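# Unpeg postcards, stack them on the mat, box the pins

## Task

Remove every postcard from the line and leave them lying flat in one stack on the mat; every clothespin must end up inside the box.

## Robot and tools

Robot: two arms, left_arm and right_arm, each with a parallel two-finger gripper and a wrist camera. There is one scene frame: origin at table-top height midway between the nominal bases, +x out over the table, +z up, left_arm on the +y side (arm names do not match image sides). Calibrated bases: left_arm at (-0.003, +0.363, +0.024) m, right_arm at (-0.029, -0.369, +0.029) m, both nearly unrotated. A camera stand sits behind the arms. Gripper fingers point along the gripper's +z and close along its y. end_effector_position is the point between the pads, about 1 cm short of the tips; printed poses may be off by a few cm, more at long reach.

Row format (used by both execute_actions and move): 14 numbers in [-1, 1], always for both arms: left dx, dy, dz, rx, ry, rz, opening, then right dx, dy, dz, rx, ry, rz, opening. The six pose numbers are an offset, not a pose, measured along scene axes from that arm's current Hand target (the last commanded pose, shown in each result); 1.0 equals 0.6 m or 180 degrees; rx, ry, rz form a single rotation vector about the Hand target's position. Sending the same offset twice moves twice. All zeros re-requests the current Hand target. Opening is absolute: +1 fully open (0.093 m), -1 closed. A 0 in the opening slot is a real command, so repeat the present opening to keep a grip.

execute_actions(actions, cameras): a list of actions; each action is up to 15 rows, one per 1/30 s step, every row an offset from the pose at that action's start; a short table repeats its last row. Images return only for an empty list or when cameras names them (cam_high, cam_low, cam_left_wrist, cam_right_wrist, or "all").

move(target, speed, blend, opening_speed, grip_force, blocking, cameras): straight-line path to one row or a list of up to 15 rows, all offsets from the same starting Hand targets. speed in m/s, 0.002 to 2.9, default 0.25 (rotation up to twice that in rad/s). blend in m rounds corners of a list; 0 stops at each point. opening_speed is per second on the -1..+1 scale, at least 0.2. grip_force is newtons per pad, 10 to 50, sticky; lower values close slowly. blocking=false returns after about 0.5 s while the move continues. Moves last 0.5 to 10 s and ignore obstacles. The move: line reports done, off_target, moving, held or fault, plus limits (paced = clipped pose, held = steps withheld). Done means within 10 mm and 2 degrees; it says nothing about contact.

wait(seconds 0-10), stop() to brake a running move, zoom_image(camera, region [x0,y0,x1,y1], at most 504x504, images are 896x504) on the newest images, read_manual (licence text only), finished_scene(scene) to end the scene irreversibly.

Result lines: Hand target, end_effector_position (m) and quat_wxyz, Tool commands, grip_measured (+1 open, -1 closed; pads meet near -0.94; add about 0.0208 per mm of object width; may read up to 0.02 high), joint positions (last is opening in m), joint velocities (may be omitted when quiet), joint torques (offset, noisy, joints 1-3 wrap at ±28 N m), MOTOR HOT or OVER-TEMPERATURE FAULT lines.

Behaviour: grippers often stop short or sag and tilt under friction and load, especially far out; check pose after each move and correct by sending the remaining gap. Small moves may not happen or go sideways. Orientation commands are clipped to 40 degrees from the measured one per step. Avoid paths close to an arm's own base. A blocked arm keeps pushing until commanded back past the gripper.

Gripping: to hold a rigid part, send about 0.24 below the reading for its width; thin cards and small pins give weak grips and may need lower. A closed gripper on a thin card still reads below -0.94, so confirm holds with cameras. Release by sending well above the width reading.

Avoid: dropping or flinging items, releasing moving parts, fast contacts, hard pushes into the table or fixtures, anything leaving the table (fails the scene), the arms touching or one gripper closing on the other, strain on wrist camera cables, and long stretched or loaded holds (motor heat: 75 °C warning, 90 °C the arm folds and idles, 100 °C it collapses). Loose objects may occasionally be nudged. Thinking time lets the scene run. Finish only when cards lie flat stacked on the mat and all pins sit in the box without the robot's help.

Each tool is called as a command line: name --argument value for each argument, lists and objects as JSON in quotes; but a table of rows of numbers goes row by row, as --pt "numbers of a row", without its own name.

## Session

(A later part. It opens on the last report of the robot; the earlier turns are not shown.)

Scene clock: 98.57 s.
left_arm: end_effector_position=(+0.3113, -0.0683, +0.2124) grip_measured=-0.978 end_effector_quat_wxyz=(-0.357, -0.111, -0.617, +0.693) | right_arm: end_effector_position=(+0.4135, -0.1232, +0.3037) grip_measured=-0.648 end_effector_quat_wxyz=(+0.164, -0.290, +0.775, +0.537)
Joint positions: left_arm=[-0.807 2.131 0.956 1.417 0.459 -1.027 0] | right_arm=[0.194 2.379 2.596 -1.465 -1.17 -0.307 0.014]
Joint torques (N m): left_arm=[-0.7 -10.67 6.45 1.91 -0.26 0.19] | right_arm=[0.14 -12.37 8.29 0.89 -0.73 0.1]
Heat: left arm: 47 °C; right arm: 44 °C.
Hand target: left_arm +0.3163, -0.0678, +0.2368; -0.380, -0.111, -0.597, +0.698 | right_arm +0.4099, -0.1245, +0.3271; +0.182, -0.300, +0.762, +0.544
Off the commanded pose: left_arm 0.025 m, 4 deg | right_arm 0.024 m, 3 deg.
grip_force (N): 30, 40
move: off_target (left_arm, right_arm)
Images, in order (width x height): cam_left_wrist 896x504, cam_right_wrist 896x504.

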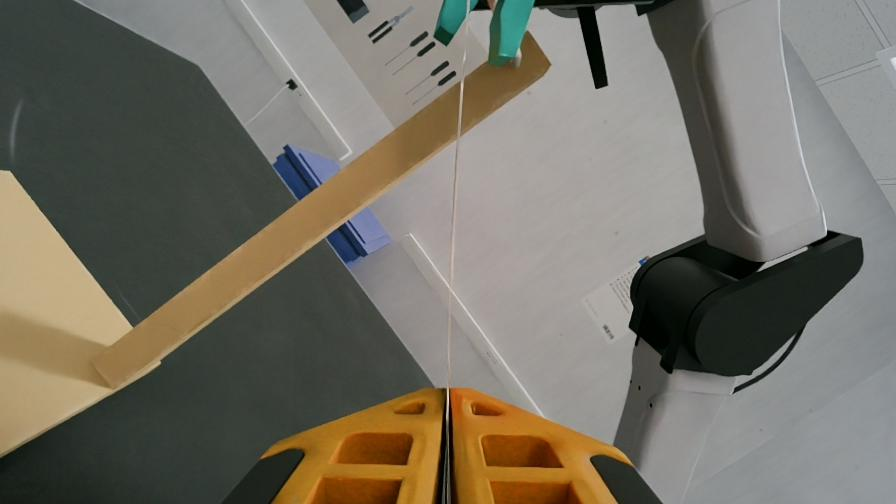

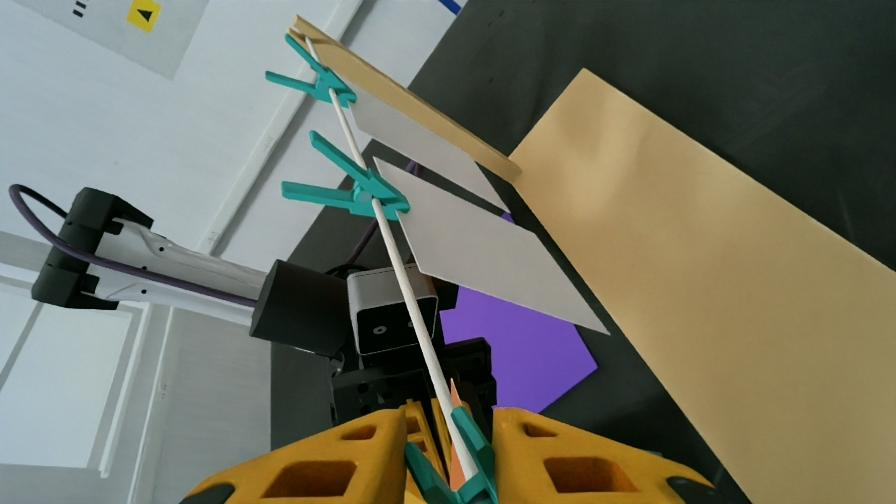

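move --target '[-0.09,0.0,-0.08,0,0,0,-1,0,0,0,0,0,0,-0.65]' --speed 0.1 --cameras '["all"]'

Scene clock: 100.33 s.
left_arm: end_effector_position=(+0.2603, -0.0748, +0.1638) grip_measured=-0.978 end_effector_quat_wxyz=(+0.326, +0.108, +0.659, -0.669) | right_arm: end_effector_position=(+0.4135, -0.1232, +0.3037) grip_measured=-0.648 end_effector_quat_wxyz=(+0.164, -0.290, +0.775, +0.537)
Joint positions: left_arm=[-0.918 2.136 0.805 1.447 0.366 -0.998 0] | right_arm=[0.194 2.379 2.596 -1.465 -1.17 -0.307 0.014]
Joint torques (N m): left_arm=[-0.58 -7.24 3.28 3.27 -0.28 0.4] | right_arm=[0.13 -12.37 8.24 0.88 -0.74 0.1]
Heat: left arm: 47 °C; right arm: 44 °C.
Hand target: left_arm +0.2623, -0.0678, +0.1888; +0.380, +0.111, +0.597, -0.698 | right_arm +0.4099, -0.1245, +0.3271; +0.182, -0.300, +0.762, +0.544
Off the commanded pose: left_arm 0.026 m, 10 deg | right_arm 0.024 m, 3 deg.
joint sent to its limit (left arm) — joint 4 (wrist pitch), upper limit. The joint targets are off in position and orientation.
grip_force (N): 30, 40
move: off_target (left_arm, right_arm)

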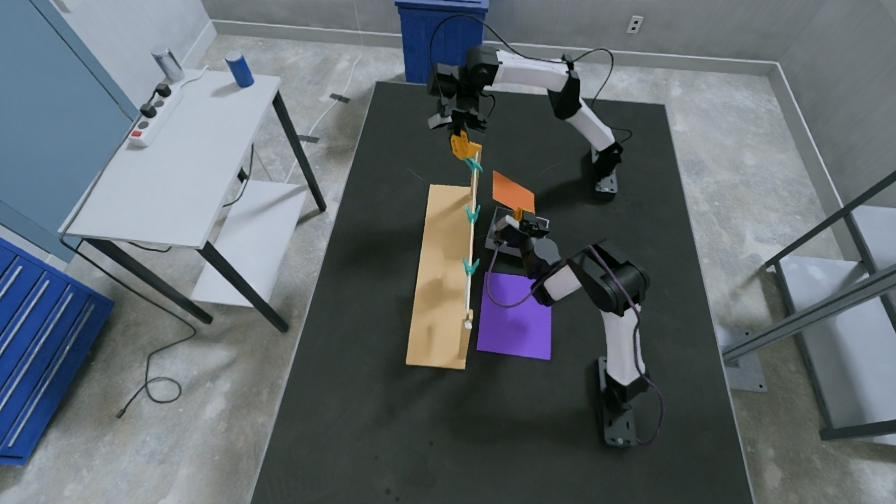

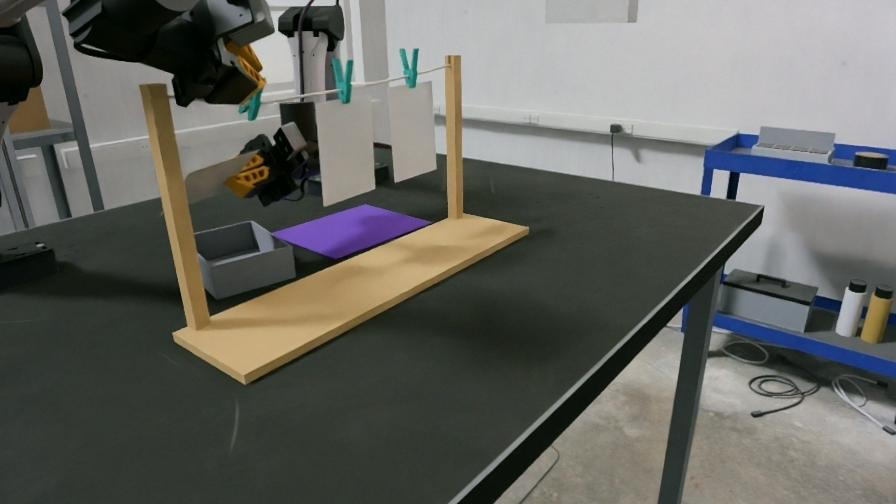

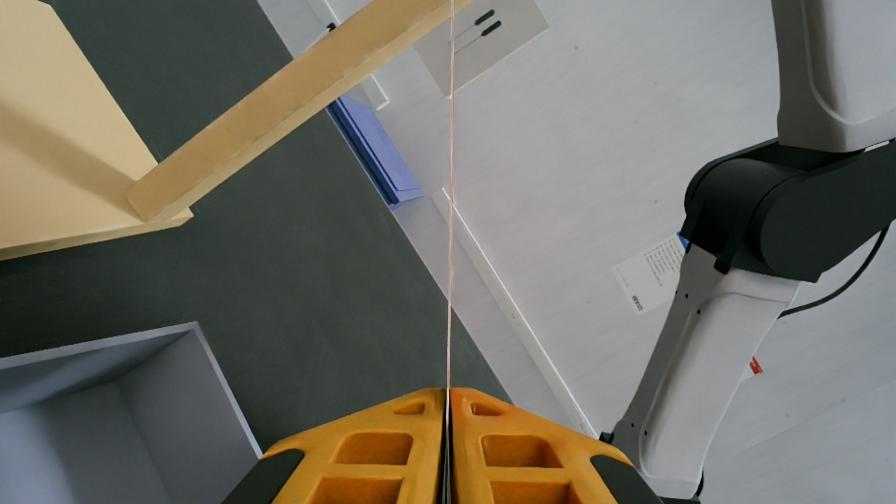

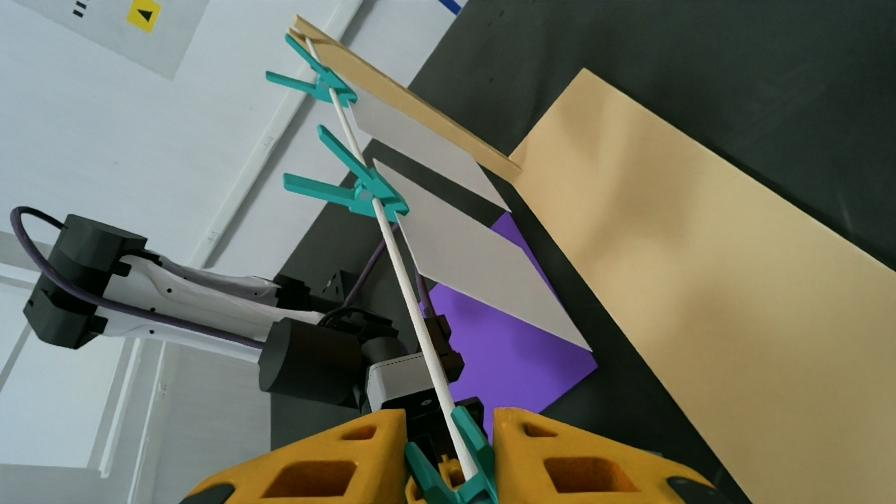

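move --target '[0,0,0,0,0,0,-1,0.07,0,0.08,0,0,0,-0.65]' --speed 0.08 --cameras '["cam_right_wrist","cam_left_wrist","cam_low","cam_high"]'

Scene clock: 102.53 s.
left_arm: end_effector_position=(+0.2603, -0.0748, +0.1638) grip_measured=-0.978 end_effector_quat_wxyz=(+0.326, +0.108, +0.659, -0.669) | right_arm: end_effector_position=(+0.4510, -0.1258, +0.3502) grip_measured=-0.649 end_effector_quat_wxyz=(+0.213, -0.231, +0.772, +0.552)
Joint positions: left_arm=[-0.918 2.136 0.805 1.447 0.366 -0.998 0] | right_arm=[0.174 2.447 2.827 -1.275 -1.177 0.056 0.014]
Joint velocities: left_arm=[within noise] | right_arm=[0.007 -0.002 -0.002 -0.022 0.037 0.022 0.008]
Joint torques (N m): left_arm=[-0.58 -7.23 3.33 3.27 -0.29 0.4] | right_arm=[-0.24 -11.84 7.99 1.95 -0.78 0.12]
Heat: left arm: 48 °C; right arm: 45 °C.
Hand target: left_arm +0.2623, -0.0678, +0.1888; +0.380, +0.111, +0.597, -0.698 | right_arm +0.4519, -0.1245, +0.3751; +0.182, -0.300, +0.762, +0.544
Off the commanded pose: left_arm 0.026 m, 10 deg | right_arm 0.025 m, 9 deg.
elbow stopped short (right arm): the move would have taken joint 3 (elbow) straighter than the controller allows.
joint sent to its limit (left arm) — joint 4 (wrist pitch), upper limit. The joint targets are off in position and orientation.
grip_force (N): 30, 40
move: off_target (left_arm, right_arm)

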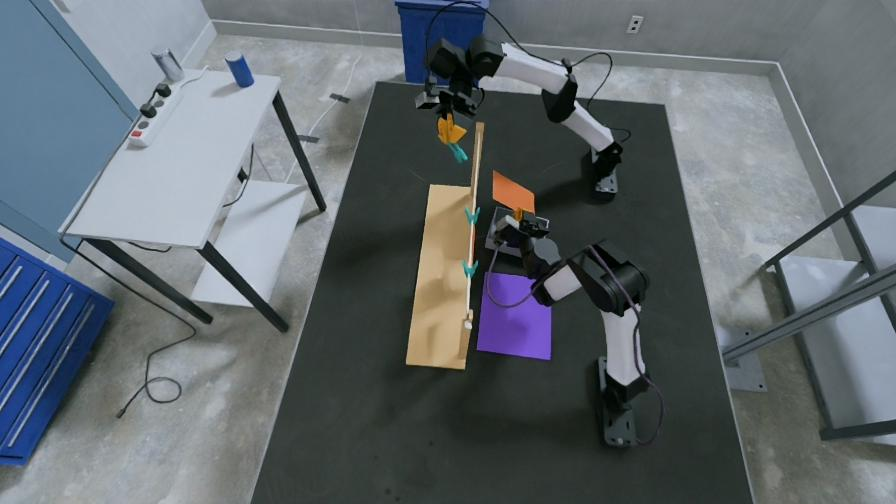

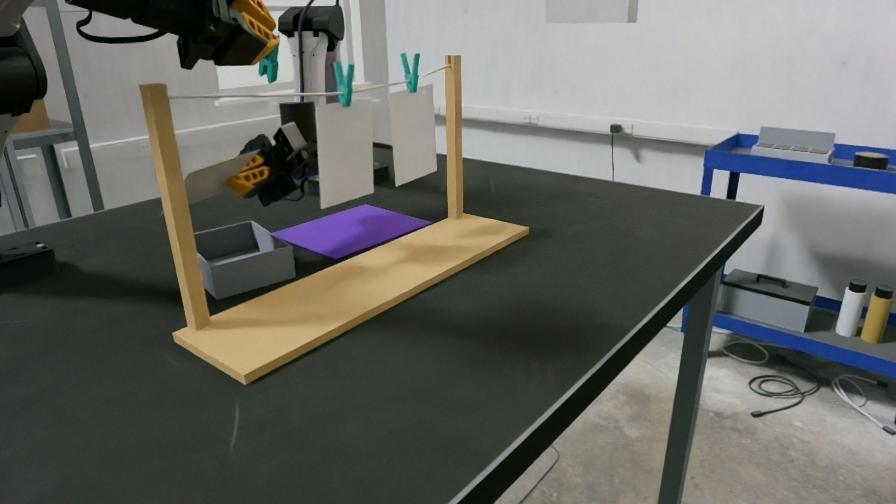

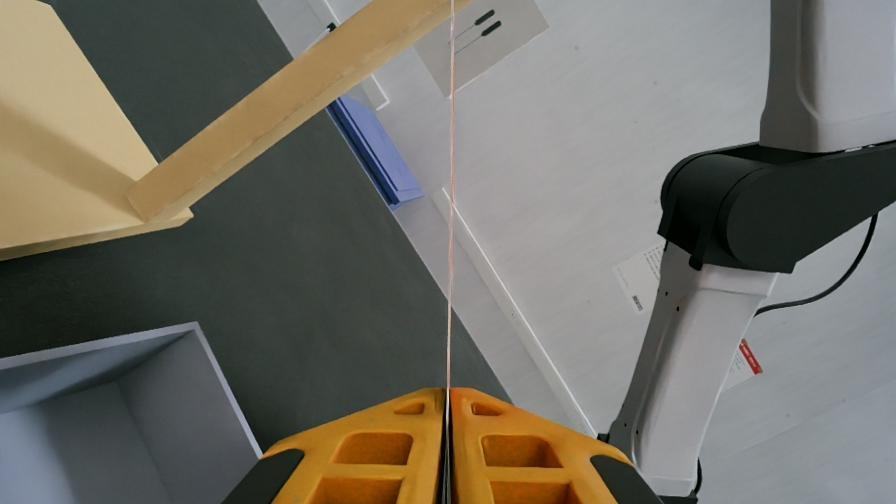

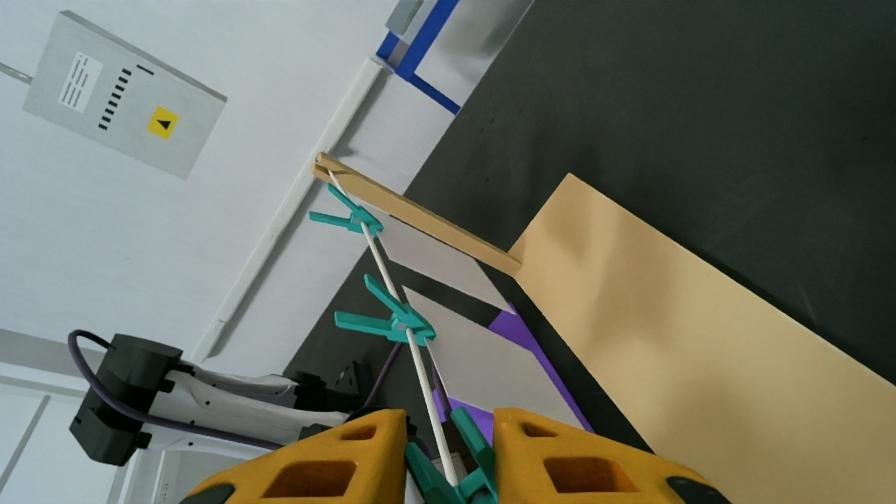

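move --pt "-0.1038 0.213 0.002 0.0757 0.1239 -0.042 -1 0 0 0 0 0 0 -0.65" --pt "-0.0622 0.458 -0.0813 0.1514 0.2478 -0.0841 -1 0 0 0 0 0 0 -0.65" --speed 0.15 --blend '[0.03,0]' --cameras '["all"]'

Scene clock: 108.47 s.
left_arm: end_effector_position=(+0.2181, +0.2080, +0.1356) grip_measured=-0.978 end_effector_quat_wxyz=(-0.011, -0.019, +0.814, -0.581) | right_arm: end_effector_position=(+0.4512, -0.1257, +0.3507) grip_measured=-0.649 end_effector_quat_wxyz=(+0.214, -0.230, +0.772, +0.553)
Joint positions: left_arm=[0.012 1.538 0.72 -0.789 1.24 -0.004 0] | right_arm=[0.174 2.447 2.827 -1.272 -1.178 0.059 0.014]
Joint velocities: left_arm=[within noise] | right_arm=[0.002 -0.007 0.007 -0.022 -0.037 -0.037 0.01]
Joint torques (N m): left_arm=[-0.65 -3.36 7.5 0.06 0.45 0.33] | right_arm=[-0.21 -11.74 8.09 1.96 -0.76 0.11]
Heat: left arm: 47 °C; right arm: 46 °C.
Hand target: left_arm +0.2250, +0.2070, +0.1401; +0.000, +0.000, +0.819, -0.574 | right_arm +0.4519, -0.1245, +0.3751; +0.182, -0.300, +0.762, +0.544
Off the commanded pose: left_arm 0.008 m, 3 deg | right_arm 0.024 m, 9 deg.
elbow stopped short (right arm): the move would have taken joint 3 (elbow) straighter than the controller allows.
grip_force (N): 30, 40
move: off_target (left_arm, right_arm)

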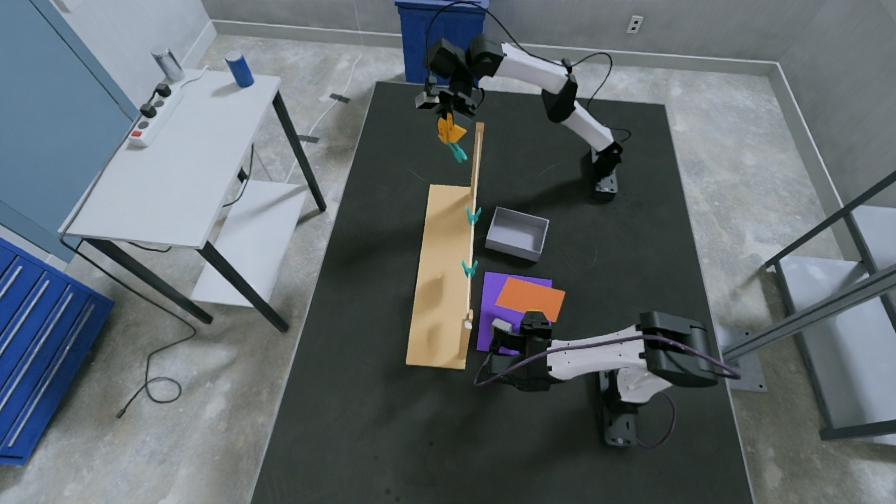

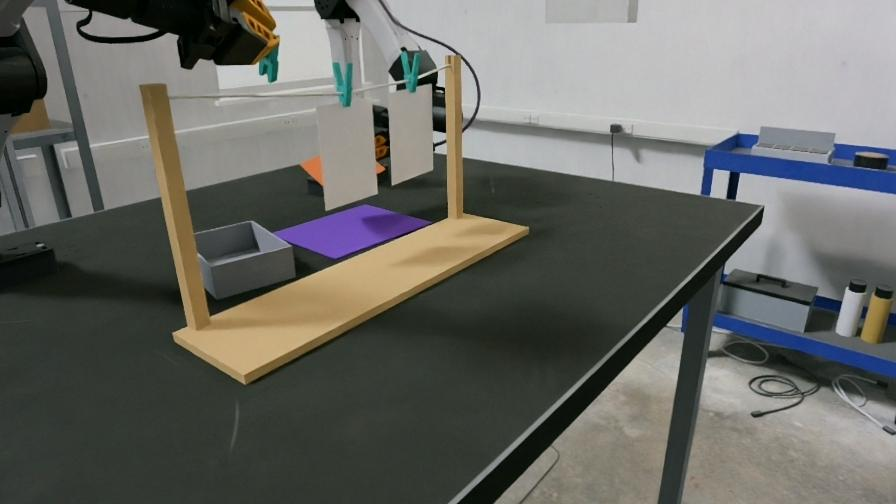

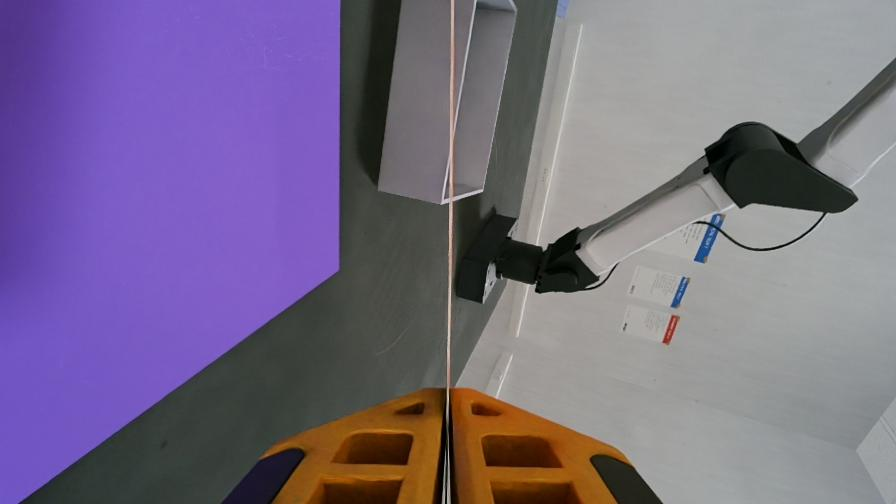

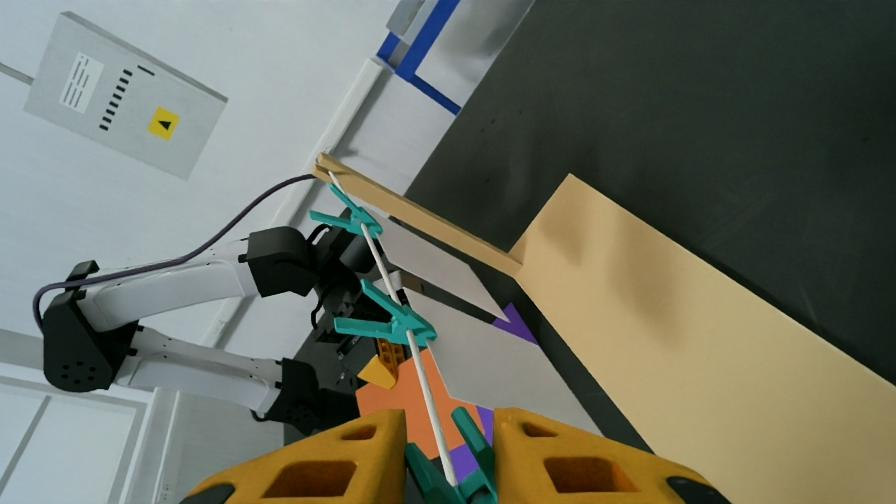

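move --target '[0.042,0,-0.12,0,0,0,-1,0,0,0,0,0,0,-0.65]' --speed 0.1 --cameras '["cam_left_wrist","cam_low","cam_high"]'

Scene clock: 110.47 s.
left_arm: end_effector_position=(+0.2421, +0.2086, +0.0686) grip_measured=-0.978 end_effector_quat_wxyz=(-0.019, -0.020, +0.814, -0.580) | right_arm: end_effector_position=(+0.4512, -0.1257, +0.3507) grip_measured=-0.649 end_effector_quat_wxyz=(+0.214, -0.230, +0.772, +0.553)
Joint positions: left_arm=[0.012 1.843 0.72 -0.519 1.237 0.018 0] | right_arm=[0.174 2.447 2.827 -1.272 -1.178 0.059 0.014]
Joint velocities: left_arm=[within noise] | right_arm=[-0.002 -0.017 -0.012 0.007 -0.037 0.022 -0.006]
Joint torques (N m): left_arm=[-0.73 -4.92 4.63 0.46 0.49 0.17] | right_arm=[-0.21 -11.74 8.03 1.96 -0.78 0.11]
Heat: left arm: 46 °C; right arm: 46 °C.
Hand target: left_arm +0.2502, +0.2070, +0.0681; +0.000, +0.000, +0.819, -0.574 | right_arm +0.4519, -0.1245, +0.3751; +0.182, -0.300, +0.762, +0.544
Off the commanded pose: left_arm 0.008 m, 3 deg | right_arm 0.024 m, 9 deg.
elbow stopped short (right arm): the move would have taken joint 3 (elbow) straighter than the controller allows.
grip_force (N): 30, 40
move: off_target (left_arm, right_arm)
Images, in order (width x height): cam_high 896x504, cam_low 896x504, cam_left_wrist 896x504.

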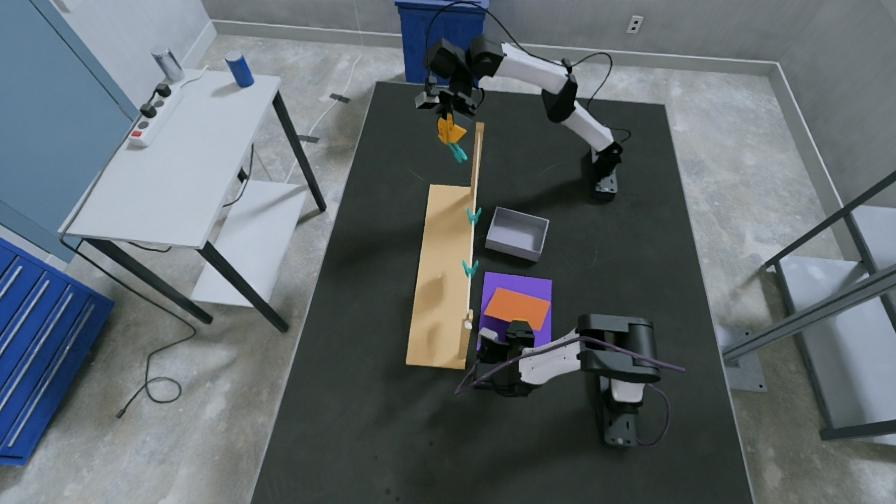

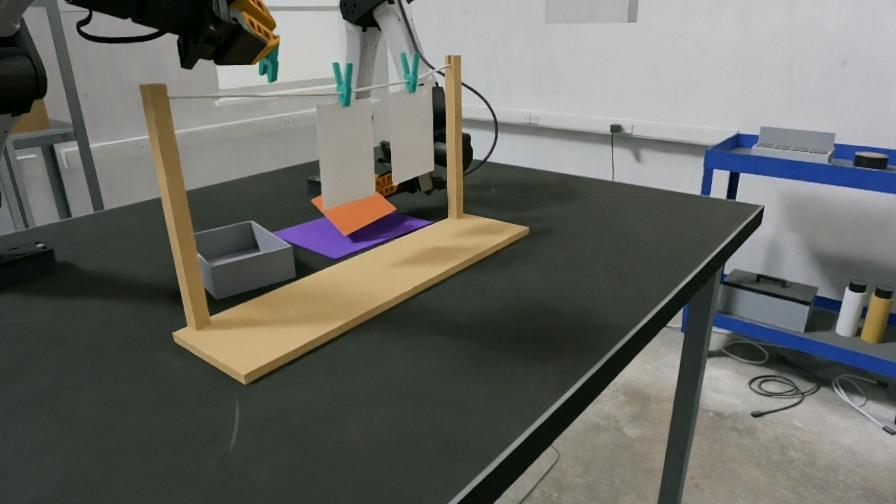

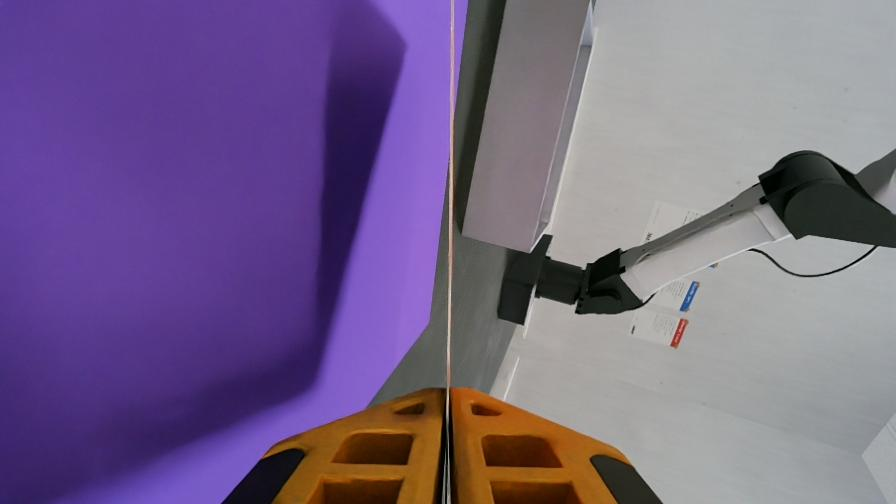

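move --target '[0.0,0,-0.05,0,0,0,-1,0,0,0,0,0,0,-0.65]' --speed 0.06 --cameras '["cam_left_wrist","cam_low","cam_high"]'

Scene clock: 112.03 s.
left_arm: end_effector_position=(+0.2498, +0.2087, +0.0426) grip_measured=-0.978 end_effector_quat_wxyz=(-0.011, -0.015, +0.814, -0.580) | right_arm: end_effector_position=(+0.4512, -0.1257, +0.3507) grip_measured=-0.650 end_effector_quat_wxyz=(+0.214, -0.230, +0.772, +0.553)
Joint positions: left_arm=[0.012 1.954 0.72 -0.389 1.237 0.018 0] | right_arm=[0.174 2.447 2.827 -1.272 -1.178 0.059 0.014]
Joint velocities: left_arm=[within noise] | right_arm=[-0.017 0.007 -0.002 -0.066 -0.037 0.037 -0.005]
Joint torques (N m): left_arm=[-0.72 -5.18 2.29 0.51 0.49 0.21] | right_arm=[-0.23 -11.74 7.95 1.96 -0.77 0.11]
Heat: left arm: 46 °C; right arm: 46 °C.
Hand target: left_arm +0.2502, +0.2070, +0.0381; +0.000, +0.000, +0.819, -0.574 | right_arm +0.4519, -0.1245, +0.3751; +0.182, -0.300, +0.762, +0.544
Off the commanded pose: left_arm 0.005 m, 2 deg | right_arm 0.024 m, 9 deg.
elbow stopped short (right arm): the move would have taken joint 3 (elbow) straighter than the controller allows.
grip_force (N): 30, 40
move: off_target (right_arm)
Images, in order (width x height): cam_high 896x504, cam_low 896x504, cam_left_wrist 896x504.

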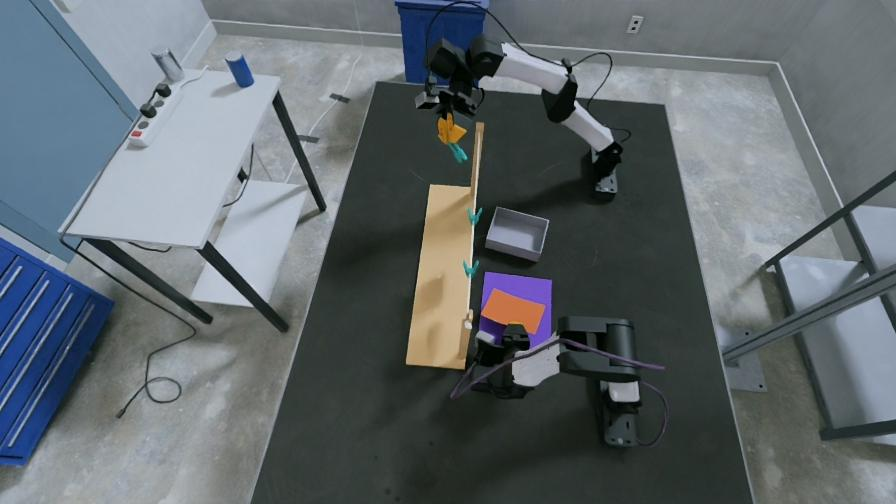

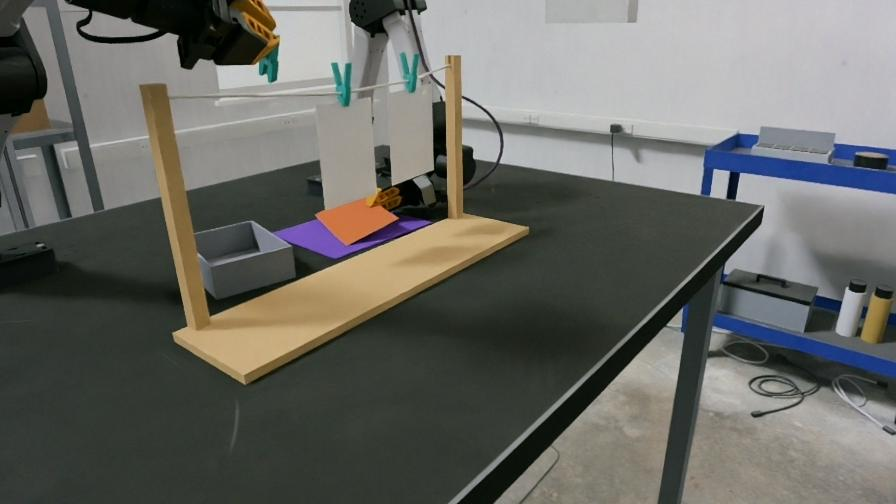

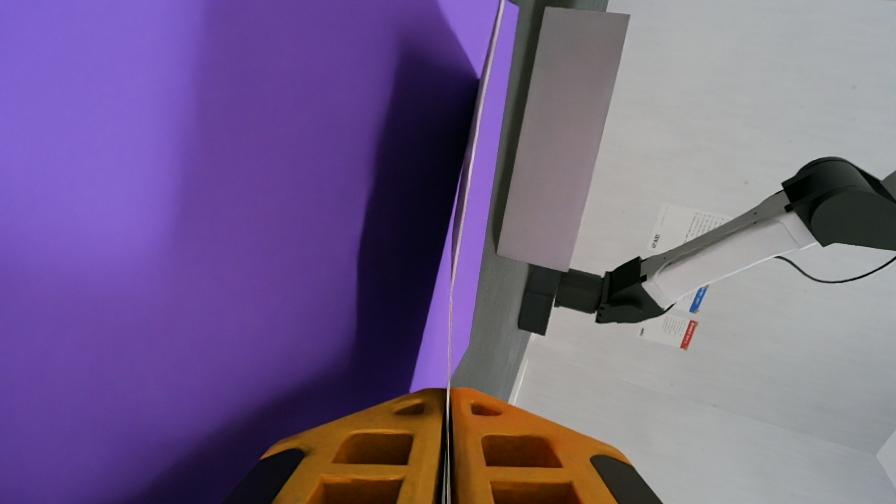

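move --target '[0.0,0,-0.018,0,0,0,-1,0,0,0,0,0,0,-0.65]' --speed 0.04 --cameras '["cam_left_wrist","cam_low"]'

Scene clock: 113.20 s.
left_arm: end_effector_position=(+0.2504, +0.2081, +0.0356) grip_measured=-0.978 end_effector_quat_wxyz=(-0.012, -0.016, +0.811, -0.584) | right_arm: end_effector_position=(+0.4512, -0.1257, +0.3507) grip_measured=-0.648 end_effector_quat_wxyz=(+0.214, -0.230, +0.772, +0.553)
Joint positions: left_arm=[0.012 1.99 0.72 -0.357 1.248 0.018 0] | right_arm=[0.174 2.447 2.827 -1.272 -1.178 0.059 0.014]
Joint torques (N m): left_arm=[-0.66 -4.77 1.78 0.59 0.38 0.27] | right_arm=[-0.2 -11.75 8.06 1.96 -0.77 0.12]
Heat: left arm: 45 °C; right arm: 46 °C.
Hand target: left_arm +0.2502, +0.2070, +0.0273; +0.000, +0.000, +0.819, -0.574 | right_arm +0.4519, -0.1245, +0.3751; +0.182, -0.300, +0.762, +0.544
Off the commanded pose: left_arm 0.008 m, 3 deg | right_arm 0.024 m, 9 deg.
elbow stopped short (right arm): the move would have taken joint 3 (elbow) straighter than the controller allows.
grip_force (N): 30, 40
move: off_target (left_arm, right_arm)
Images, in order (width x height): cam_low 896x504, cam_left_wrist 896x504.

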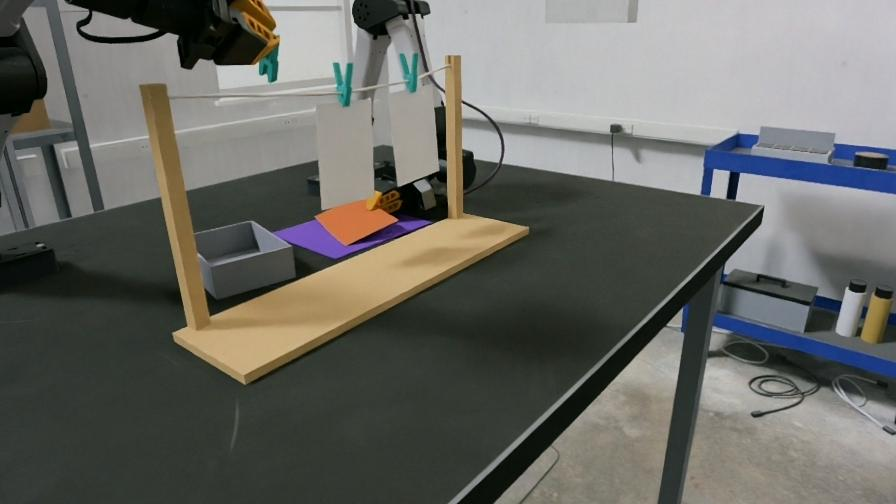

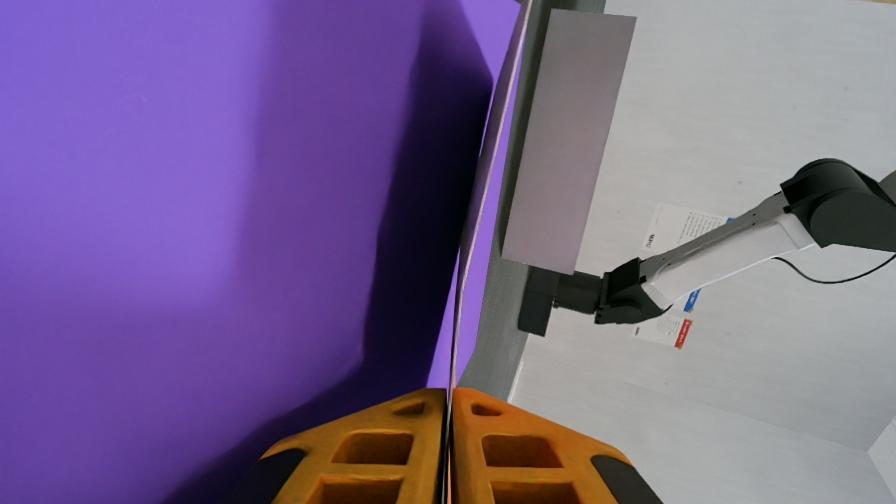

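move --target '[0.0,0,0,0,0,0,-0.7,0,0,0,0,0,0,-0.65]' --opening_speed 0.3 --cameras '["cam_left_wrist","cam_low"]'

move --target '[0.0,0.1,0.03,0,0,0,-0.7,0,0,0,0,0,0,-0.65]' --speed 0.05 --cameras '["cam_left_wrist","cam_low","cam_high"]'

Scene clock: 114.90 s.
left_arm: end_effector_position=(+0.2499, +0.2084, +0.0336) grip_measured=-0.703 end_effector_quat_wxyz=(-0.009, -0.013, +0.813, -0.582) | right_arm: end_effector_position=(+0.4512, -0.1257, +0.3507) grip_measured=-0.649 end_effector_quat_wxyz=(+0.214, -0.230, +0.772, +0.553)
Joint positions: left_arm=[0.012 1.99 0.713 -0.34 1.242 0.018 0.011] | right_arm=[0.174 2.447 2.827 -1.272 -1.178 0.059 0.014]
Joint velocities: left_arm=[within noise] | right_arm=[-0.002 -0.017 -0.007 -0.022 -0.037 -0.037 -0.005]
Joint torques (N m): left_arm=[-0.66 -4.78 2.13 0.53 0.43 0.22] | right_arm=[-0.18 -11.64 8.03 1.96 -0.76 0.11]
Heat: left arm: 45 °C; right arm: 47 °C.
Hand target: left_arm +0.2502, +0.2070, +0.0273; +0.000, +0.000, +0.819, -0.574 | right_arm +0.4519, -0.1245, +0.3751; +0.182, -0.300, +0.762, +0.544
Off the commanded pose: left_arm 0.006 m, 2 deg | right_arm 0.024 m, 9 deg.
elbow stopped short (right arm): the move would have taken joint 3 (elbow) straighter than the controller allows.
grip_force (N): 30, 40
move: off_target (right_arm)
Images, in order (width x height): cam_low 896x504, cam_left_wrist 896x504.

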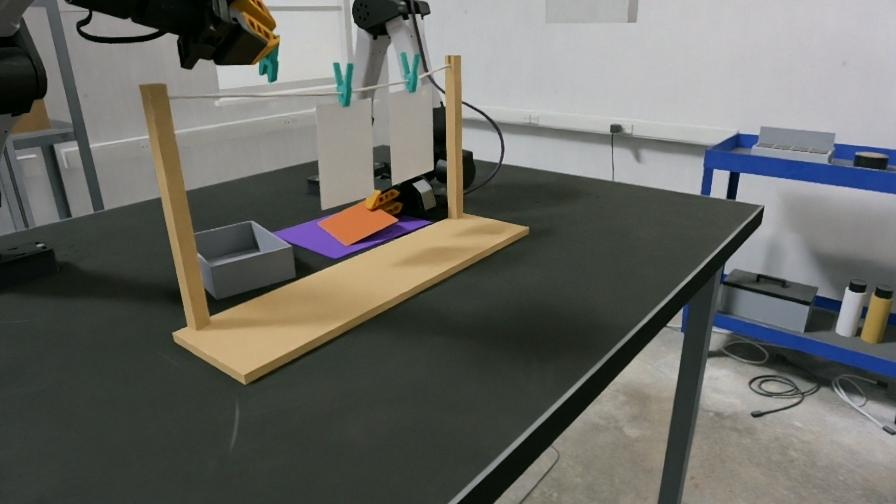

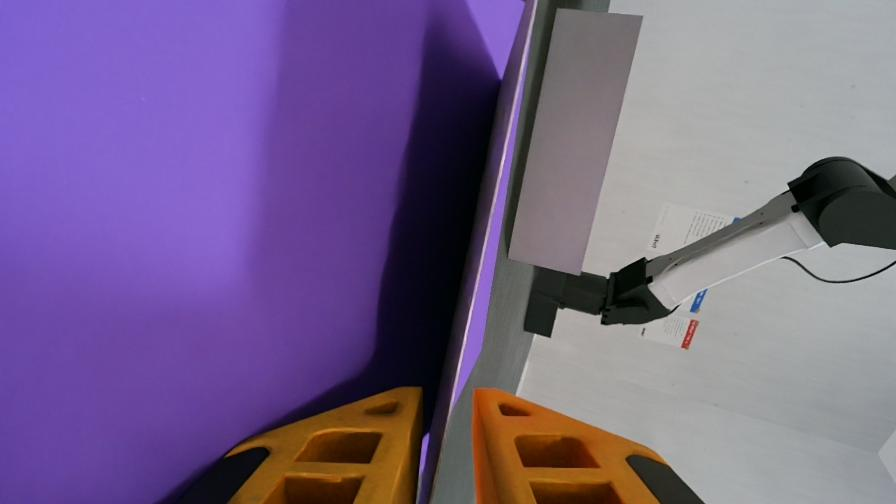

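Scene clock: 117.40 s.
left_arm: end_effector_position=(+0.2470, +0.2655, +0.0445) grip_measured=-0.703 end_effector_quat_wxyz=(+0.000, -0.012, +0.816, -0.578) | right_arm: end_effector_position=(+0.4512, -0.1257, +0.3507) grip_measured=-0.650 end_effector_quat_wxyz=(+0.214, -0.230, +0.772, +0.553)
Joint positions: left_arm=[0.236 2.079 0.886 -0.946 1.165 0.593 0.011] | right_arm=[0.174 2.447 2.827 -1.272 -1.178 0.059 0.014]
Joint velocities: left_arm=[within noise] | right_arm=[0.007 -0.012 -0.022 0.022 0.007 -0.066 -0.005]
Joint torques (N m): left_arm=[-0.09 -5.34 4.41 -0.86 0.34 0.41] | right_arm=[-0.23 -11.71 8.03 1.96 -0.77 0.12]
Heat: left arm: 44 °C; right arm: 47 °C.
Hand target: left_arm +0.2502, +0.2670, +0.0453; +0.000, +0.000, +0.819, -0.574 | right_arm +0.4519, -0.1245, +0.3751; +0.182, -0.300, +0.762, +0.544
Off the commanded pose: left_arm 0.004 m, 1 deg | right_arm 0.024 m, 9 deg.
elbow stopped short (right arm): the move would have taken joint 3 (elbow) straighter than the controller allows.
grip_force (N): 30, 40
move: off_target (right_arm)
Images, in order (width x height): cam_high 896x504, cam_low 896x504, cam_left_wrist 896x504.

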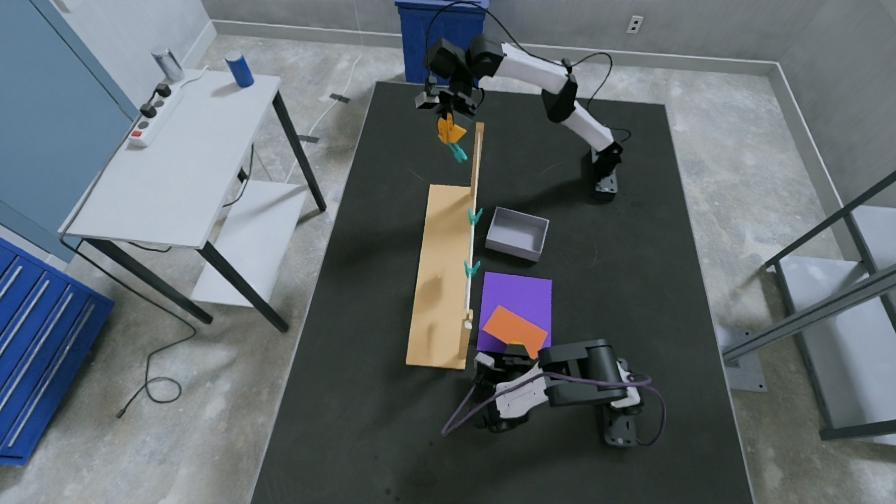

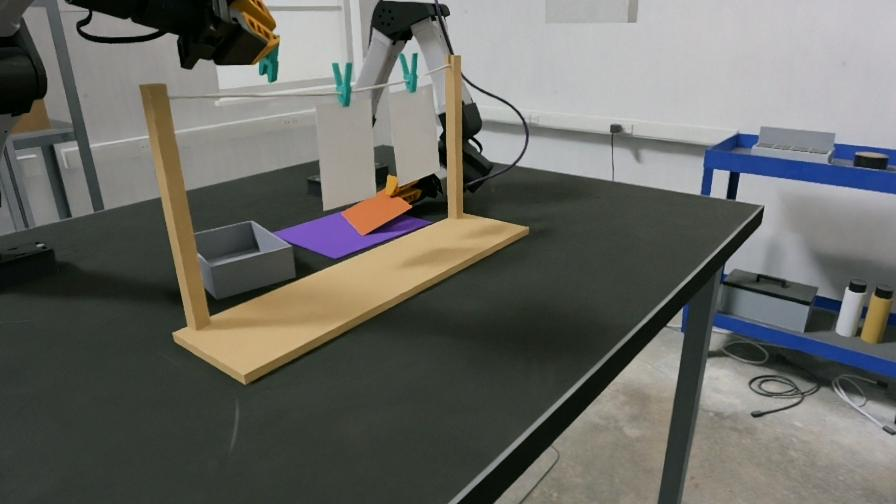

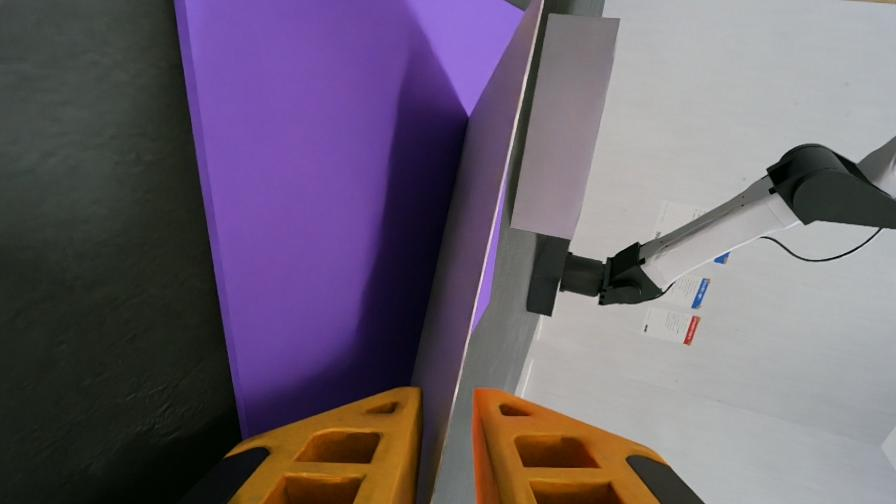

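move --target '[0.0,0.0,0.0,0,0,0,-1,0,0,0,0,0,0,-0.65]' --opening_speed 0.5

move --pt "0.0 0.0 0.06 0 0 0 -1 0 0 0 0 0 0 -0.65" --pt "0.008 -0.09 0.06 0 0 0 -1 0 0 0 0 0 0 -0.65" --speed 0.1 --cameras '["cam_left_wrist","cam_low","cam_high"]'

Scene clock: 119.50 s.
left_arm: end_effector_position=(+0.2469, +0.2655, +0.0446) grip_measured=-0.978 end_effector_quat_wxyz=(+0.000, -0.011, +0.816, -0.578) | right_arm: end_effector_position=(+0.4512, -0.1257, +0.3507) grip_measured=-0.648 end_effector_quat_wxyz=(+0.214, -0.230, +0.772, +0.553)
Joint positions: left_arm=[0.236 2.079 0.886 -0.947 1.165 0.595 0] | right_arm=[0.174 2.447 2.827 -1.272 -1.178 0.059 0.014]
Joint torques (N m): left_arm=[-0.08 -5.27 4.42 -0.85 0.35 0.41] | right_arm=[-0.25 -11.71 8.01 1.96 -0.77 0.11]
Heat: left arm: 44 °C; right arm: 47 °C.
Hand target: left_arm +0.2502, +0.2670, +0.0453; +0.000, +0.000, +0.819, -0.574 | right_arm +0.4519, -0.1245, +0.3751; +0.182, -0.300, +0.762, +0.544
Off the commanded pose: left_arm 0.004 m, 1 deg | right_arm 0.024 m, 9 deg.
elbow stopped short (right arm): the move would have taken joint 3 (elbow) straighter than the controller allows.
grip_force (N): 30, 40
move: off_target (right_arm)

Scene clock: 122.43 s.
left_arm: end_effector_position=(+0.2502, +0.2143, +0.0701) grip_measured=-0.978 end_effector_quat_wxyz=(-0.025, -0.012, +0.826, -0.564) | right_arm: end_effector_position=(+0.4512, -0.1257, +0.3507) grip_measured=-0.648 end_effector_quat_wxyz=(+0.214, -0.230, +0.772, +0.553)
Joint positions: left_arm=[0.024 1.871 0.803 -0.654 1.194 0.104 0] | right_arm=[0.174 2.447 2.827 -1.272 -1.178 0.059 0.014]
Joint torques (N m): left_arm=[-0.8 -8.4 2.84 0.28 0.94 0.02] | right_arm=[-0.21 -11.71 8.02 1.96 -0.76 0.11]
Heat: left arm: 43 °C; right arm: 48 °C.
Hand target: left_arm +0.2550, +0.2130, +0.0813; +0.000, +0.000, +0.819, -0.574 | right_arm +0.4519, -0.1245, +0.3751; +0.182, -0.300, +0.762, +0.544
Off the commanded pose: left_arm 0.012 m, 3 deg | right_arm 0.024 m, 9 deg.
elbow stopped short (right arm): the move would have taken joint 3 (elbow) straighter than the controller allows.
grip_force (N): 30, 40
move: off_target (left_arm, right_arm)
Images, in order (width x height): cam_high 896x504, cam_low 896x504, cam_left_wrist 896x504.

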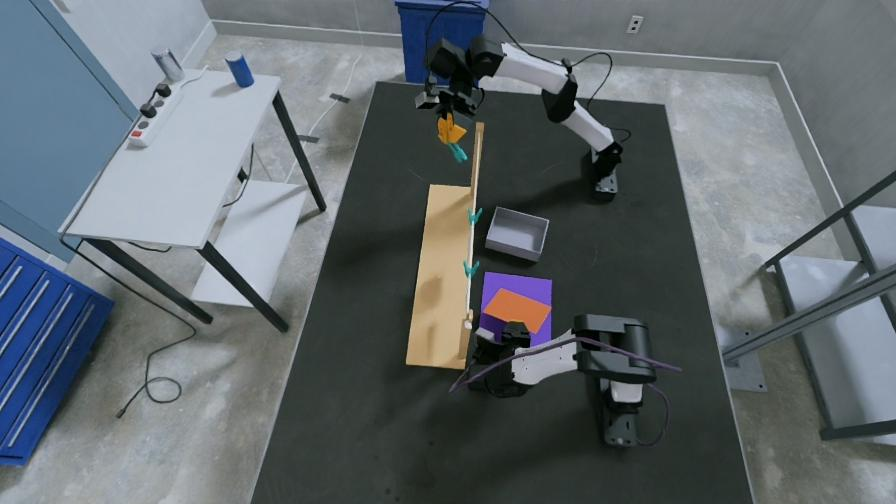

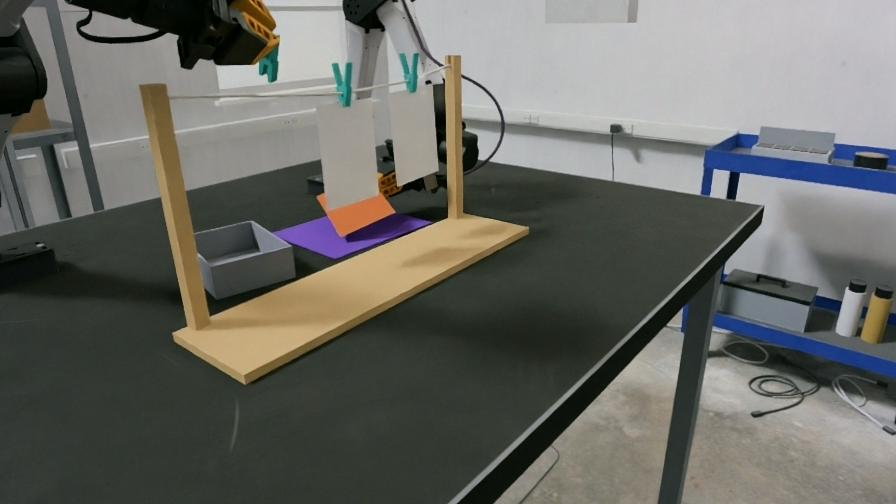

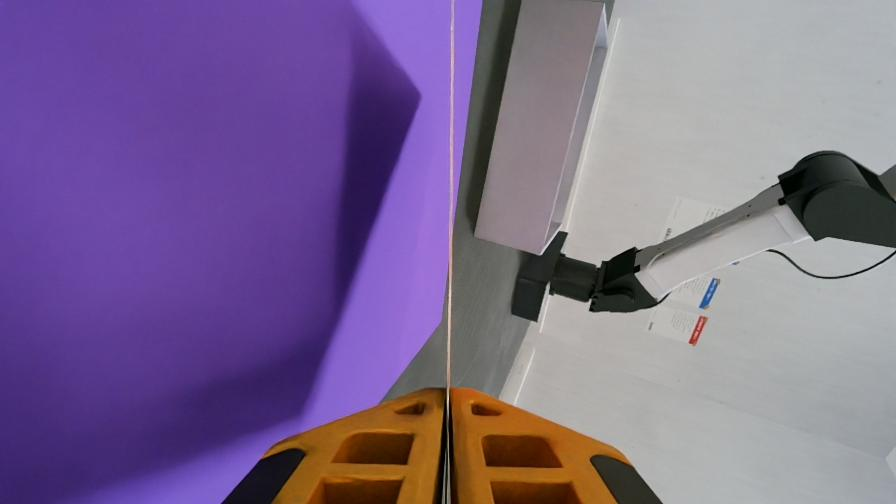

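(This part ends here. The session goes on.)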